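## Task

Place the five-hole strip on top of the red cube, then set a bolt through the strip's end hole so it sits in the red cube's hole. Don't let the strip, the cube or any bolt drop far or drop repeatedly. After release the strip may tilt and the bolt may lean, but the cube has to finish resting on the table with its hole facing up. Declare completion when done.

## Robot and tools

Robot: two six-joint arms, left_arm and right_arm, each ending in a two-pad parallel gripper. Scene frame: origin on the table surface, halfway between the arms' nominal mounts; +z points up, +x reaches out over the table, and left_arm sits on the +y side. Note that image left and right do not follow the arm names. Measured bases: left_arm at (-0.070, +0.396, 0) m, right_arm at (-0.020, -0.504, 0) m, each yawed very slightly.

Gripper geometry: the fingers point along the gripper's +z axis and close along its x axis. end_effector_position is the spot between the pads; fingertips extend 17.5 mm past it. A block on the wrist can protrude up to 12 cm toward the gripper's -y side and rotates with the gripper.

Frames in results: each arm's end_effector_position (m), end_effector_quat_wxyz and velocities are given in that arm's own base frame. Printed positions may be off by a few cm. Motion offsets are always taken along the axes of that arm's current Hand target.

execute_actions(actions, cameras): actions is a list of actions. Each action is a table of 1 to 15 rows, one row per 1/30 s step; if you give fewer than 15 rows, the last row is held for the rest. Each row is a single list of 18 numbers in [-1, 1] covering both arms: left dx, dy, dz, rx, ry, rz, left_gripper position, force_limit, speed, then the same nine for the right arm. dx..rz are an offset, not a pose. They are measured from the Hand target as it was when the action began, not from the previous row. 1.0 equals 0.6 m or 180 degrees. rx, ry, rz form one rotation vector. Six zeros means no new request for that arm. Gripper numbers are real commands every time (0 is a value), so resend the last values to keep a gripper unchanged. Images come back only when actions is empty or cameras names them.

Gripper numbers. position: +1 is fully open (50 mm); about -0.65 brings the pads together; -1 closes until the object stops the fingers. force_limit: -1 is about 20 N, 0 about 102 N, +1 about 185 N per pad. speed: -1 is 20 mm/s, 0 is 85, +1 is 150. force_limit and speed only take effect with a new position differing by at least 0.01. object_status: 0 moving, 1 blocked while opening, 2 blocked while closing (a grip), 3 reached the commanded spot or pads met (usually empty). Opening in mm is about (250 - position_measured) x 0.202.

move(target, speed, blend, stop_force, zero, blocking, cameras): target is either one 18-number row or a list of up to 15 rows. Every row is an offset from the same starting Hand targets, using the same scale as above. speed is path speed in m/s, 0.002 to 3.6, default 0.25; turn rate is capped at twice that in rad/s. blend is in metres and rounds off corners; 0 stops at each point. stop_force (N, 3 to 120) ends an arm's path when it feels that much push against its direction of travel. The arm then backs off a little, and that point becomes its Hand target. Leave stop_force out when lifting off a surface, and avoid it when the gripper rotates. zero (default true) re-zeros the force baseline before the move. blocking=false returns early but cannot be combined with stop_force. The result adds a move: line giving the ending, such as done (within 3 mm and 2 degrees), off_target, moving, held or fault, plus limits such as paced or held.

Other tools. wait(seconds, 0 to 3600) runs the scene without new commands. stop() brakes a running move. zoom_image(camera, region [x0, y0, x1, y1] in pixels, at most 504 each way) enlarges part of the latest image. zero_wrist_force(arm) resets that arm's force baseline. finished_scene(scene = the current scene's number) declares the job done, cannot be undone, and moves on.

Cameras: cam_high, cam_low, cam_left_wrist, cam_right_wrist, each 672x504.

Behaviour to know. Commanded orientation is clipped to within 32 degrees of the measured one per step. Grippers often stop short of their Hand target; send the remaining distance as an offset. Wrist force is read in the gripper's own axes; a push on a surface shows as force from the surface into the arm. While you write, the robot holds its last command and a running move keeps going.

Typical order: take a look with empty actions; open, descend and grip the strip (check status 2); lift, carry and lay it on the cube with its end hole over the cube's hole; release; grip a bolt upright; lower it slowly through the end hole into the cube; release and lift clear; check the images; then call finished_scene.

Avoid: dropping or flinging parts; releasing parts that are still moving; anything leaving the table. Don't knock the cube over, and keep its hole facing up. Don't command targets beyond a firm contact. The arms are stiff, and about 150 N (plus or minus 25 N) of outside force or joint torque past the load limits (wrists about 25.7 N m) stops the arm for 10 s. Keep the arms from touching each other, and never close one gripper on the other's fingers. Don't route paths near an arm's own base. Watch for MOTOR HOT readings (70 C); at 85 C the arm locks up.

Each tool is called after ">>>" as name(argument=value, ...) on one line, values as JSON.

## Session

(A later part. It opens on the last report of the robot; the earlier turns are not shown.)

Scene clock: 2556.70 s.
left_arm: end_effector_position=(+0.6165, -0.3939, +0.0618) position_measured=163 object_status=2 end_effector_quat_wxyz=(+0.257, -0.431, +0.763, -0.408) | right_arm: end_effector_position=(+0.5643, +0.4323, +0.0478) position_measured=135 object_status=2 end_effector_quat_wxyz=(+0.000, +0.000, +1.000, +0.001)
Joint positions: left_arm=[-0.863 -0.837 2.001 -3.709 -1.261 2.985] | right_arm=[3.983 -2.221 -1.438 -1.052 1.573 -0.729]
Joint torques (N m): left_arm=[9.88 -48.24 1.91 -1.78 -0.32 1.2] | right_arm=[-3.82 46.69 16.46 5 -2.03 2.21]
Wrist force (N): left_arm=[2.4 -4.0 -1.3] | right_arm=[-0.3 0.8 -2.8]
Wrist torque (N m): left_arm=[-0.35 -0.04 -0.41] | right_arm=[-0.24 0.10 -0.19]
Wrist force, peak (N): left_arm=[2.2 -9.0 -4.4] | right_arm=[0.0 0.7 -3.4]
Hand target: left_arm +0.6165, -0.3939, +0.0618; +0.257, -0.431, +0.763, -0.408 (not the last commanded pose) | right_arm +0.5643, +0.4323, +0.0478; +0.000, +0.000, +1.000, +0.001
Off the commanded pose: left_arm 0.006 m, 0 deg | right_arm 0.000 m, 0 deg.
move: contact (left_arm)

>>> move(target=[0.0003,-0.001,0,0,0,0,-1,-0.6,-1,0,0,0,0,0,0,-1,-0.7,-0.7], speed=0.02)

>>> move(target=[0,0,0,0,0,0,0.3,-0.6,-1,0,0,0,0,0,0,-1,-0.7,-0.7])

>>> move(target=[[0,0,-0.06,0,0,0,0.3,-0.6,-1,0,0,0,0,0,0,-1,-0.7,-0.7],[0,-0.05,-0.15,0,0,0,0.3,-0.6,-1,0,0,0,0,0,0,-1,-0.7,-0.7]], speed=0.06, cameras=["cam_high","cam_left_wrist","cam_low"])

>>> zoom_image(camera="cam_high", region=[310, 255, 340, 285])

>>> zoom_image(camera="cam_low", region=[340, 265, 370, 295])

Scene clock: 2576.20 s.
left_arm: end_effector_position=(+0.6167, -0.3942, +0.0623) position_measured=163 object_status=2 end_effector_quat_wxyz=(+0.257, -0.431, +0.763, -0.408) | right_arm: end_effector_position=(+0.5643, +0.4323, +0.0478) position_measured=135 object_status=2 end_effector_quat_wxyz=(+0.000, +0.000, +1.000, +0.001)
Joint positions: left_arm=[-0.863 -0.838 2 -3.707 -1.261 2.985] | right_arm=[3.983 -2.221 -1.438 -1.052 1.573 -0.729]
Joint torques (N m): left_arm=[-9.33 -49.74 -22.68 -1.55 2.77 -1.09] | right_arm=[-5.31 48.3 15.67 4.9 -1.74 2.15]
Wrist force (N): left_arm=[0.2 -1.5 0.9] | right_arm=[0.4 -0.5 -3.0]
Wrist torque (N m): left_arm=[-0.32 -0.15 -0.35] | right_arm=[-0.28 -0.01 -0.19]
Wrist force, peak (N): left_arm=[2.8 -4.2 -1.3] | right_arm=[0.1 0.5 -3.3]
Hand target: left_arm +0.6167, -0.3943, +0.0623; +0.257, -0.431, +0.763, -0.408 | right_arm +0.5643, +0.4323, +0.0478; +0.000, +0.000, +1.000, +0.001
Off the commanded pose: left_arm 0.000 m, 0 deg | right_arm 0.000 m, 0 deg.
move: done

Scene clock: 2577.00 s.
left_arm: end_effector_position=(+0.6167, -0.3943, +0.0623) position_measured=107 object_status=3 end_effector_quat_wxyz=(+0.257, -0.431, +0.763, -0.408) | right_arm: end_effector_position=(+0.5643, +0.4323, +0.0478) position_measured=135 object_status=2 end_effector_quat_wxyz=(+0.000, +0.000, +1.000, +0.001)
Joint positions: left_arm=[-0.863 -0.838 2 -3.707 -1.261 2.985] | right_arm=[3.983 -2.221 -1.438 -1.052 1.573 -0.729]
Joint torques (N m): left_arm=[-10.97 -49.21 -21.85 -1.96 2.67 -1.41] | right_arm=[-4.35 48.12 16.71 4.39 -1.9 2.28]
Wrist force (N): left_arm=[0.1 -1.4 0.9] | right_arm=[0.1 -0.1 -2.5]
Wrist torque (N m): left_arm=[-0.30 -0.13 -0.36] | right_arm=[-0.23 0.04 -0.19]
Wrist force, peak (N): left_arm=[0.1 -1.4 1.2] | right_arm=[0.0 -0.3 -3.2]
Hand target: left_arm +0.6167, -0.3943, +0.0623; +0.257, -0.431, +0.763, -0.408 | right_arm +0.5643, +0.4323, +0.0478; +0.000, +0.000, +1.000, +0.001
Off the commanded pose: left_arm 0.000 m, 0 deg | right_arm 0.000 m, 0 deg.
move: done

Scene clock: 2579.47 s.
left_arm: end_effector_position=(+0.5632, -0.3671, +0.1357) position_measured=107 object_status=3 end_effector_quat_wxyz=(+0.257, -0.431, +0.763, -0.408) | right_arm: end_effector_position=(+0.5643, +0.4323, +0.0478) position_measured=135 object_status=2 end_effector_quat_wxyz=(+0.000, +0.000, +1.000, +0.001)
Joint positions: left_arm=[-0.916 -1.092 2.181 -3.623 -1.217 2.954] | right_arm=[3.983 -2.221 -1.438 -1.052 1.573 -0.729]
Joint torques (N m): left_arm=[-11.43 -42.71 -0.4 -1.14 3.02 -1.76] | right_arm=[-5.15 48.44 17.48 4.58 -1.76 2.13]
Wrist force (N): left_arm=[0.0 -1.2 0.9] | right_arm=[0.2 0.0 -2.6]
Wrist torque (N m): left_arm=[-0.22 -0.10 -0.26] | right_arm=[-0.21 0.02 -0.19]
Wrist force, peak (N): left_arm=[0.0 -1.8 1.3] | right_arm=[0.2 -0.3 -3.5]
Hand target: left_arm +0.5631, -0.3671, +0.1358; +0.257, -0.431, +0.763, -0.408 | right_arm +0.5643, +0.4323, +0.0478; +0.000, +0.000, +1.000, +0.001
Off the commanded pose: left_arm 0.000 m, 0 deg | right_arm 0.000 m, 0 deg.
move: done
Images, in order (width x height): cam_high 672x504, cam_low 672x504, cam_left_wrist 672x504.

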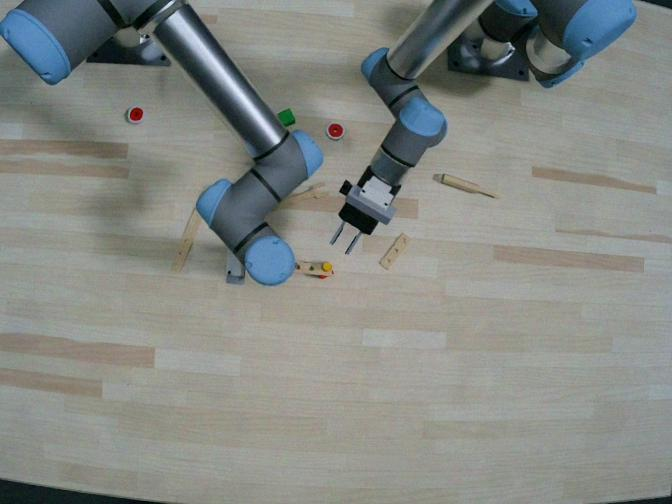

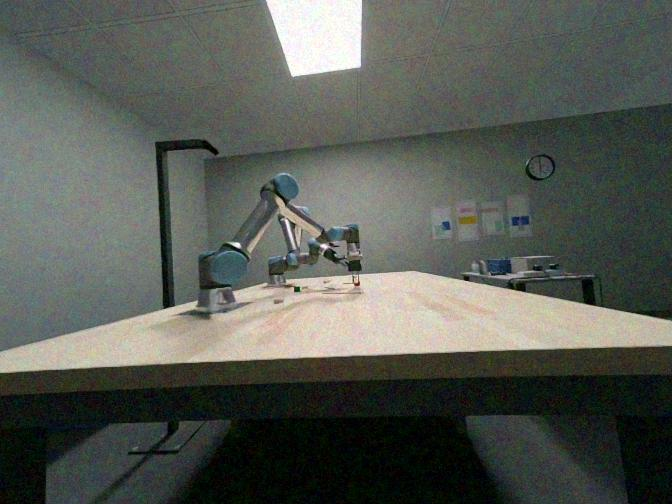

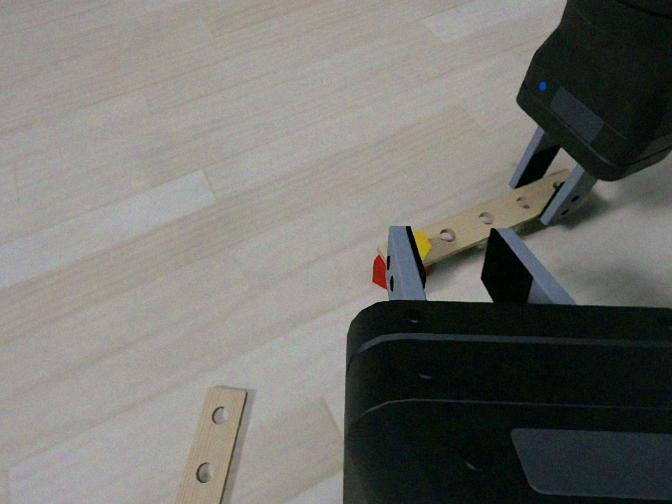

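Scaled by 16.800 from the camera's image (finer frame: 960x720).

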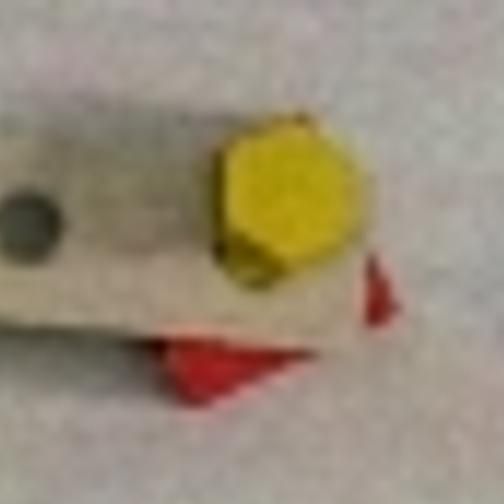

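Scaled by 16.800 from the camera's image (finer frame: 960x720).

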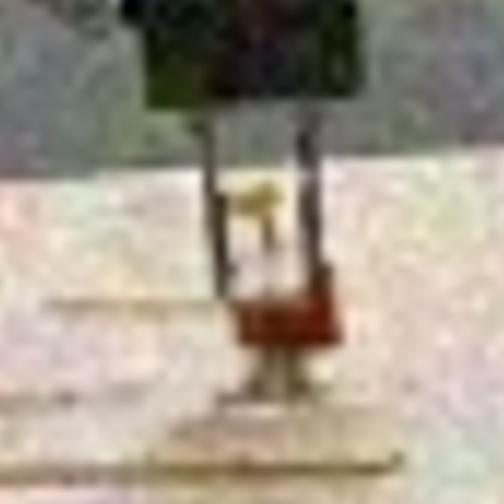

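>>> zoom_image(camera="cam_left_wrist", region=[365, 220, 435, 290])

>>> zoom_image(camera="cam_high", region=[319, 258, 335, 274])

Scaled by 7.200 from the camera's image (finer frame: 960x720).

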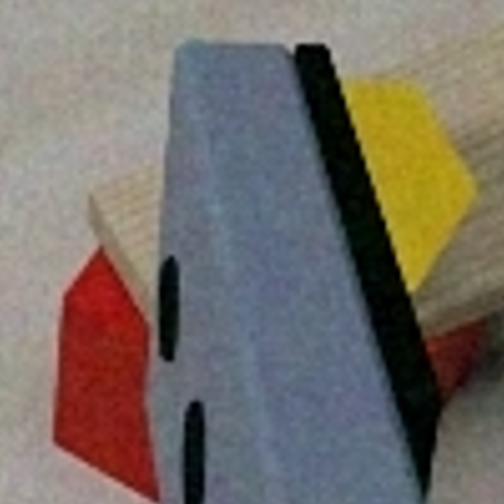

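Scaled by 31.500 from the camera's image (finer frame: 960x720).

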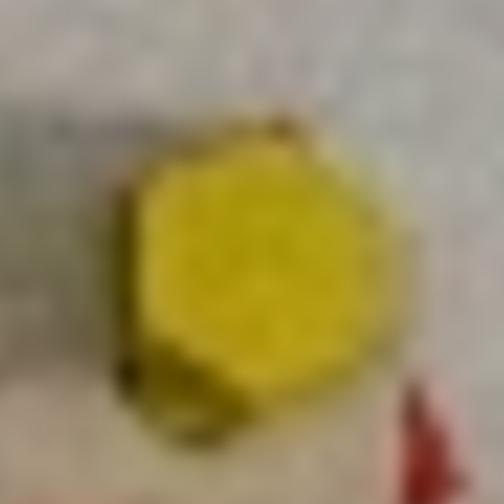

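>>> move(target=[-0.11,0.02,0,0,0,0,0.3,-0.6,-1,0,0,0,0,0,0,-1,-0.7,-0.7], speed=0.1, cameras=["cam_left_wrist"])

>>> zoom_image(camera="cam_left_wrist", region=[460, 200, 580, 300])

Scene clock: 2592.70 s.
left_arm: end_effector_position=(+0.5904, -0.3063, +0.1283) position_measured=107 object_status=3 end_effector_quat_wxyz=(+0.257, -0.431, +0.763, -0.408) | right_arm: end_effector_position=(+0.5643, +0.4323, +0.0478) position_measured=135 object_status=2 end_effector_quat_wxyz=(+0.000, +0.000, +1.000, +0.001)
Joint positions: left_arm=[-0.775 -1.078 2.2 -3.681 -1.334 3.036] | right_arm=[3.983 -2.221 -1.438 -1.052 1.573 -0.729]
Joint torques (N m): left_arm=[11.3 -27.22 -9.27 -6.69 -1.65 1.6] | right_arm=[-4.9 50.17 17.73 4.04 -2.09 1.81]
Wrist force (N): left_arm=[-0.1 -1.3 1.0] | right_arm=[0.2 -0.3 -2.8]
Wrist torque (N m): left_arm=[-0.26 -0.09 -0.39] | right_arm=[-0.25 0.03 -0.19]
Wrist force, peak (N): left_arm=[1.2 -1.5 0.8] | right_arm=[0.2 -0.1 -3.3]
Hand target: left_arm +0.5905, -0.3063, +0.1283; +0.257, -0.431, +0.763, -0.408 | right_arm +0.5643, +0.4323, +0.0478; +0.000, +0.000, +1.000, +0.001
Off the commanded pose: left_arm 0.000 m, 0 deg | right_arm 0.000 m, 0 deg.
move: done

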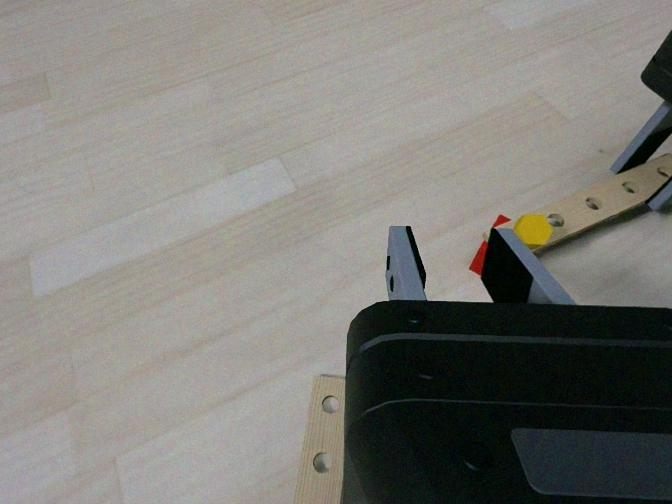

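Scaled by 4.200 from the camera's image (finer frame: 960x720).

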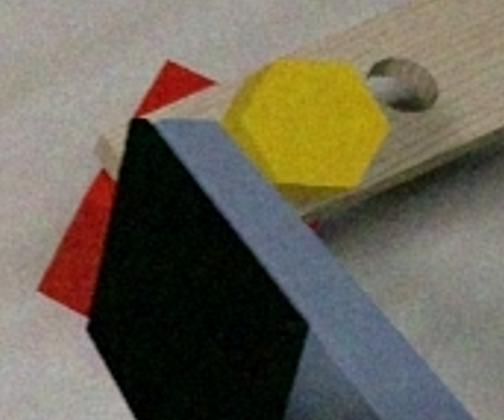

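>>> move(target=[-0.03,-0.03,-0.02,0,0,0,-1,-0.6,-1,0,0,0,0,0,0,-1,-0.7,-0.7], speed=0.1, cameras=["cam_left_wrist"])

>>> zoom_image(camera="cam_left_wrist", region=[490, 200, 590, 300])

Scene clock: 2603.77 s.
left_arm: end_effector_position=(+0.5986, -0.2912, +0.1506) position_measured=251 object_status=3 end_effector_quat_wxyz=(+0.257, -0.431, +0.763, -0.408) | right_arm: end_effector_position=(+0.5643, +0.4323, +0.0478) position_measured=135 object_status=2 end_effector_quat_wxyz=(+0.000, +0.000, +1.000, +0.001)
Joint positions: left_arm=[-0.736 -1.134 2.192 -3.622 -1.367 3.058] | right_arm=[3.983 -2.221 -1.438 -1.052 1.573 -0.729]
Joint torques (N m): left_arm=[11.39 -40.5 -24.49 -1.71 -2.3 1.78] | right_arm=[-5.22 50.51 17.96 3.66 -1.91 1.85]
Wrist force (N): left_arm=[-0.2 -1.3 0.6] | right_arm=[-0.1 -0.1 -2.9]
Wrist torque (N m): left_arm=[-0.24 -0.08 -0.36] | right_arm=[-0.22 0.06 -0.19]
Wrist force, peak (N): left_arm=[-0.7 -1.9 0.4] | right_arm=[0.2 -0.4 -3.3]
Hand target: left_arm +0.5986, -0.2912, +0.1506; +0.257, -0.431, +0.763, -0.408 | right_arm +0.5643, +0.4323, +0.0478; +0.000, +0.000, +1.000, +0.001
Off the commanded pose: left_arm 0.000 m, 0 deg | right_arm 0.000 m, 0 deg.
move: done

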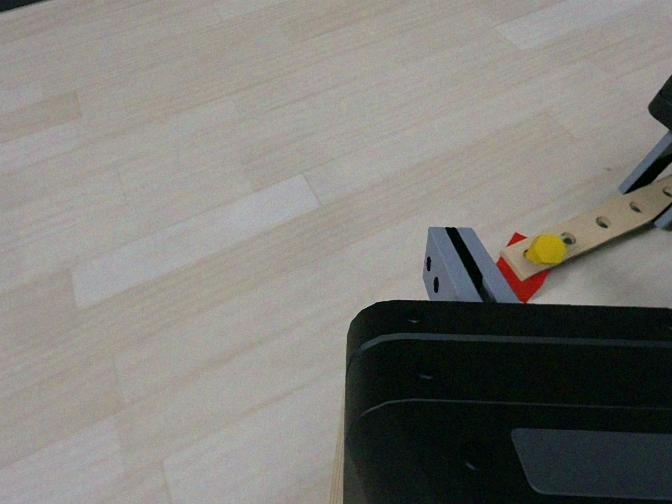

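Scaled by 5.040 from the camera's image (finer frame: 960x720).

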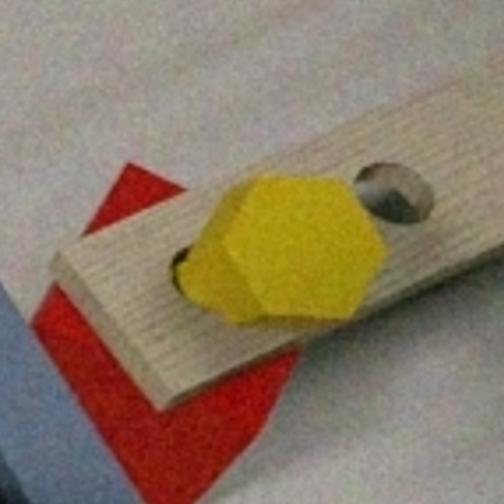

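>>> move(target=[[0,0,0,0,0,0,-1,-0.6,-1,0,-0.0023,0.0173,-0.0389,0,0,-1,-0.7,-0.7],[0,0,0,0,0,0,-1,-0.6,-1,0,-0.0027,0.0347,-0.0778,0,0,-1,-0.7,-0.7]], speed=0.02, cameras=["cam_left_wrist","cam_high"])

>>> zoom_image(camera="cam_left_wrist", region=[490, 180, 610, 300])

Scene clock: 2643.43 s.
left_arm: end_effector_position=(+0.5986, -0.2912, +0.1506) position_measured=251 object_status=3 end_effector_quat_wxyz=(+0.257, -0.431, +0.763, -0.408) | right_arm: end_effector_position=(+0.5643, +0.4307, +0.0270) position_measured=135 object_status=2 end_effector_quat_wxyz=(+0.000, +0.000, +0.992, +0.123)
Joint positions: left_arm=[-0.736 -1.134 2.192 -3.622 -1.367 3.058] | right_arm=[3.918 -2.211 -1.598 -0.73 1.746 -0.779]
Joint torques (N m): left_arm=[11.13 -40.69 -22.88 -2.3 -2.2 1.6] | right_arm=[-7.45 39.05 10.36 6.02 1.66 -2.2]
Wrist force (N): left_arm=[0.0 -1.3 0.6] | right_arm=[-0.1 -0.3 -4.7]
Wrist torque (N m): left_arm=[-0.26 -0.10 -0.37] | right_arm=[-0.41 0.13 -0.05]
Wrist force, peak (N): left_arm=[0.0 -1.6 1.0] | right_arm=[-0.1 -0.3 -4.7]
Hand target: left_arm +0.5986, -0.2912, +0.1506; +0.257, -0.431, +0.763, -0.408 | right_arm +0.5643, +0.4307, +0.0270; +0.000, +0.000, +0.992, +0.123
Off the commanded pose: left_arm 0.000 m, 0 deg | right_arm 0.000 m, 0 deg.
move: done
Images, in order (width x height): cam_high 672x504, cam_left_wrist 672x504.

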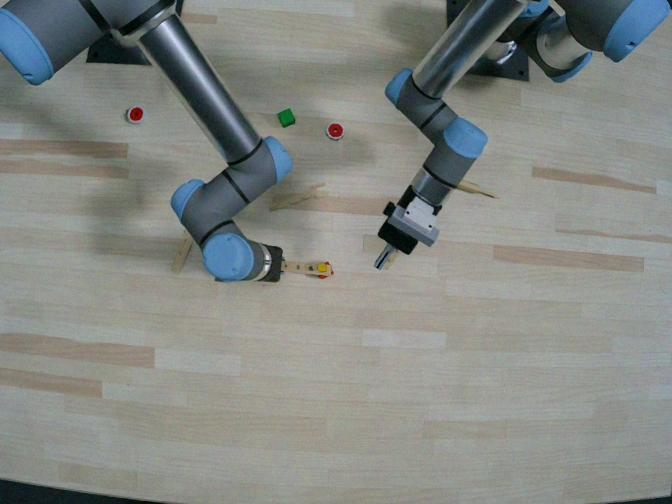

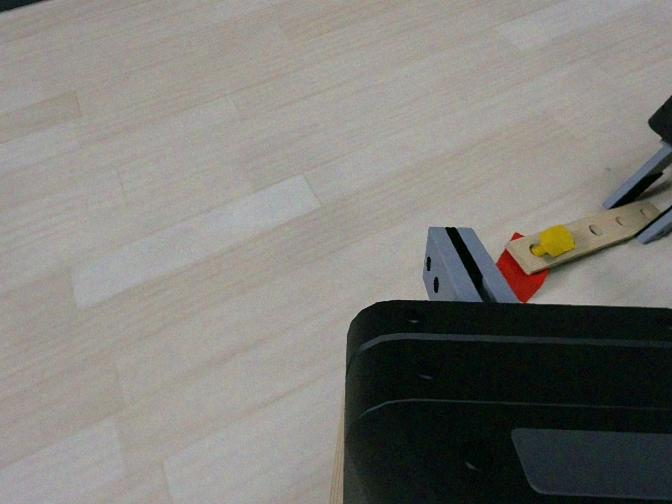

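Scaled by 4.200 from the camera's image (finer frame: 960x720).

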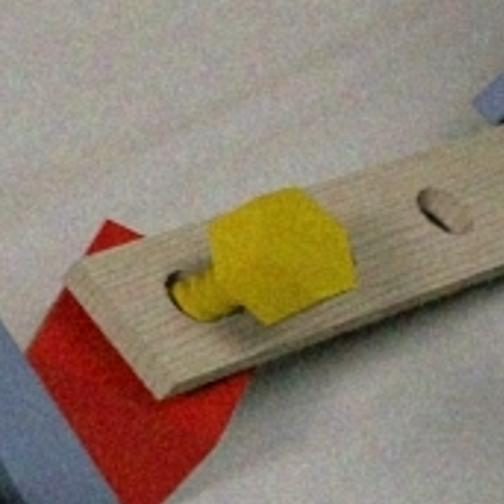

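>>> zoom_image(camera="cam_left_wrist", region=[520, 215, 580, 275])

Scaled by 8.400 from the camera's image (finer frame: 960x720).

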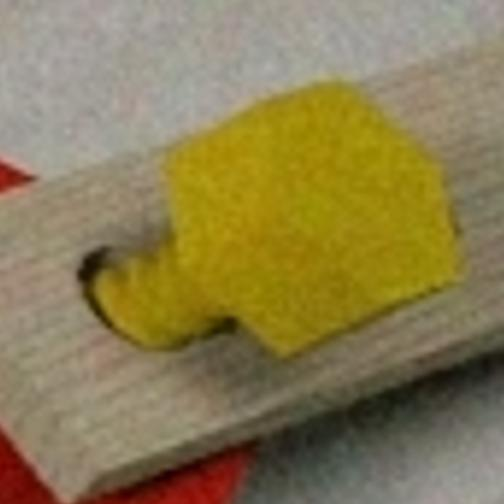

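>>> move(target=[[0,0,0,0,0,0,-1,-0.6,-1,0,0,0,0,0,0,-0.1,-0.7,-1]])

>>> move(target=[[0,0,0,0,0,0,-1,-0.6,-1,0,0,0,0,0,0,0.3,-0.7,-1],[0,0,0,0,0,0,-1,-0.6,-1,0,0,-0.15,0,0,0,0.3,-0.7,-1]], speed=0.08, cameras=["cam_left_wrist","cam_high"])

>>> zoom_image(camera="cam_left_wrist", region=[490, 180, 610, 300])

Scene clock: 2681.43 s.
left_arm: end_effector_position=(+0.5986, -0.2912, +0.1506) position_measured=251 object_status=3 end_effector_quat_wxyz=(+0.257, -0.431, +0.763, -0.408) | right_arm: end_effector_position=(+0.5643, +0.4307, +0.0270) position_measured=135 object_status=2 end_effector_quat_wxyz=(+0.000, +0.000, +0.992, +0.123)
Joint positions: left_arm=[-0.736 -1.134 2.192 -3.622 -1.367 3.058] | right_arm=[3.918 -2.211 -1.598 -0.73 1.747 -0.779]
Joint torques (N m): left_arm=[10.48 -41.01 -23.93 -2.45 -2.34 1.31] | right_arm=[-7.88 39.45 9.62 5.5 1.84 -2.34]
Wrist force (N): left_arm=[0.0 -1.2 0.7] | right_arm=[-0.1 0.1 -5.6]
Wrist torque (N m): left_arm=[-0.23 -0.10 -0.37] | right_arm=[-0.36 0.15 -0.06]
Wrist force, peak (N): left_arm=[-0.1 -1.7 0.8] | right_arm=[-0.1 0.1 -6.3]
Hand target: left_arm +0.5986, -0.2912, +0.1506; +0.257, -0.431, +0.763, -0.408 | right_arm +0.5643, +0.4307, +0.0270; +0.000, +0.000, +0.992, +0.123
Off the commanded pose: left_arm 0.000 m, 0 deg | right_arm 0.000 m, 0 deg.
move: done

Scene clock: 2683.60 s.
left_arm: end_effector_position=(+0.5986, -0.2912, +0.1506) position_measured=251 object_status=3 end_effector_quat_wxyz=(+0.257, -0.431, +0.763, -0.408) | right_arm: end_effector_position=(+0.5643, +0.4087, +0.1142) position_measured=107 object_status=3 end_effector_quat_wxyz=(+0.000, +0.000, +0.992, +0.123)
Joint positions: left_arm=[-0.736 -1.134 2.192 -3.622 -1.367 3.058] | right_arm=[3.893 -2.074 -1.563 -0.905 1.751 -0.803]
Joint torques (N m): left_arm=[10.7 -40.67 -20.86 -2.46 -2.29 1.14] | right_arm=[-7.4 54.69 32.01 0.36 2.16 -2.4]
Wrist force (N): left_arm=[-0.2 -1.5 0.8] | right_arm=[-0.6 -0.5 -0.1]
Wrist torque (N m): left_arm=[-0.28 -0.09 -0.37] | right_arm=[-0.14 0.17 -0.08]
Wrist force, peak (N): left_arm=[0.2 -1.5 0.9] | right_arm=[0.3 0.3 -6.1]
Hand target: left_arm +0.5986, -0.2912, +0.1506; +0.257, -0.431, +0.763, -0.408 | right_arm +0.5643, +0.4087, +0.1143; +0.000, +0.000, +0.992, +0.123
Off the commanded pose: left_arm 0.000 m, 0 deg | right_arm 0.000 m, 0 deg.
move: done
Images, in order (width x height): cam_high 672x504, cam_left_wrist 672x504.

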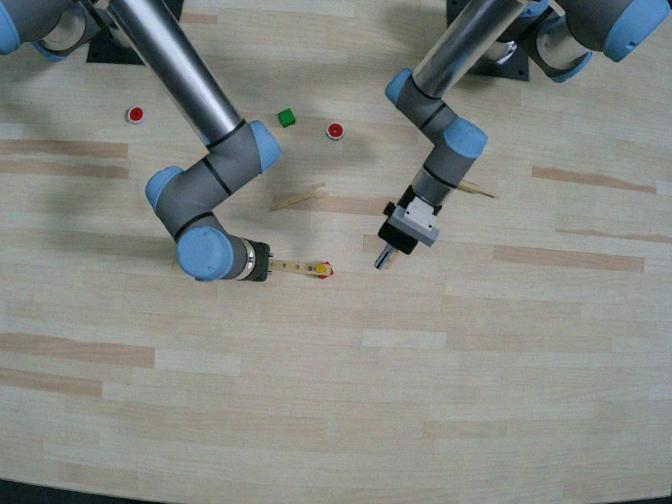

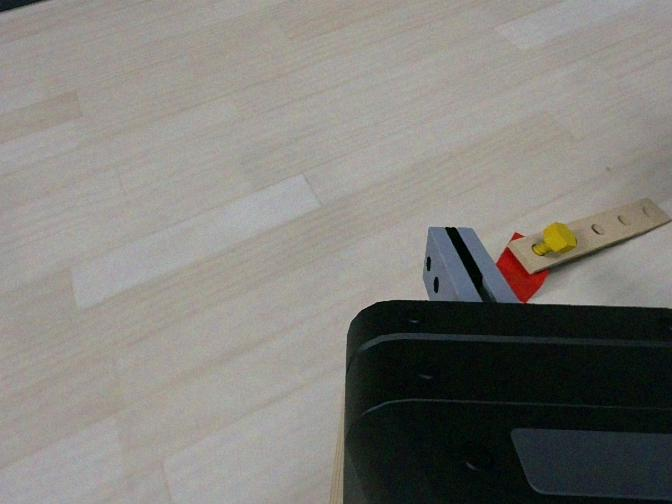

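Scaled by 4.200 from the camera's image (finer frame: 960x720).

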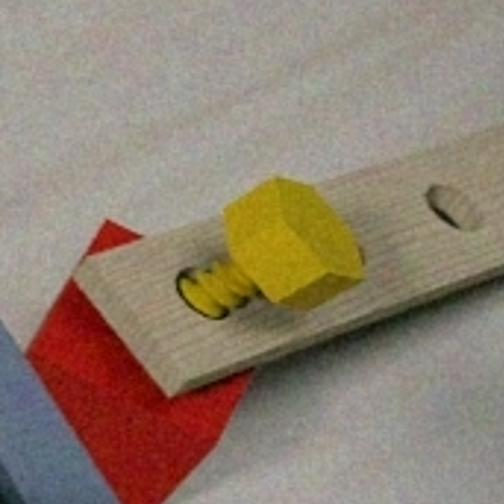

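>>> finished_scene(scene=1)

The scene is finished: the task was done.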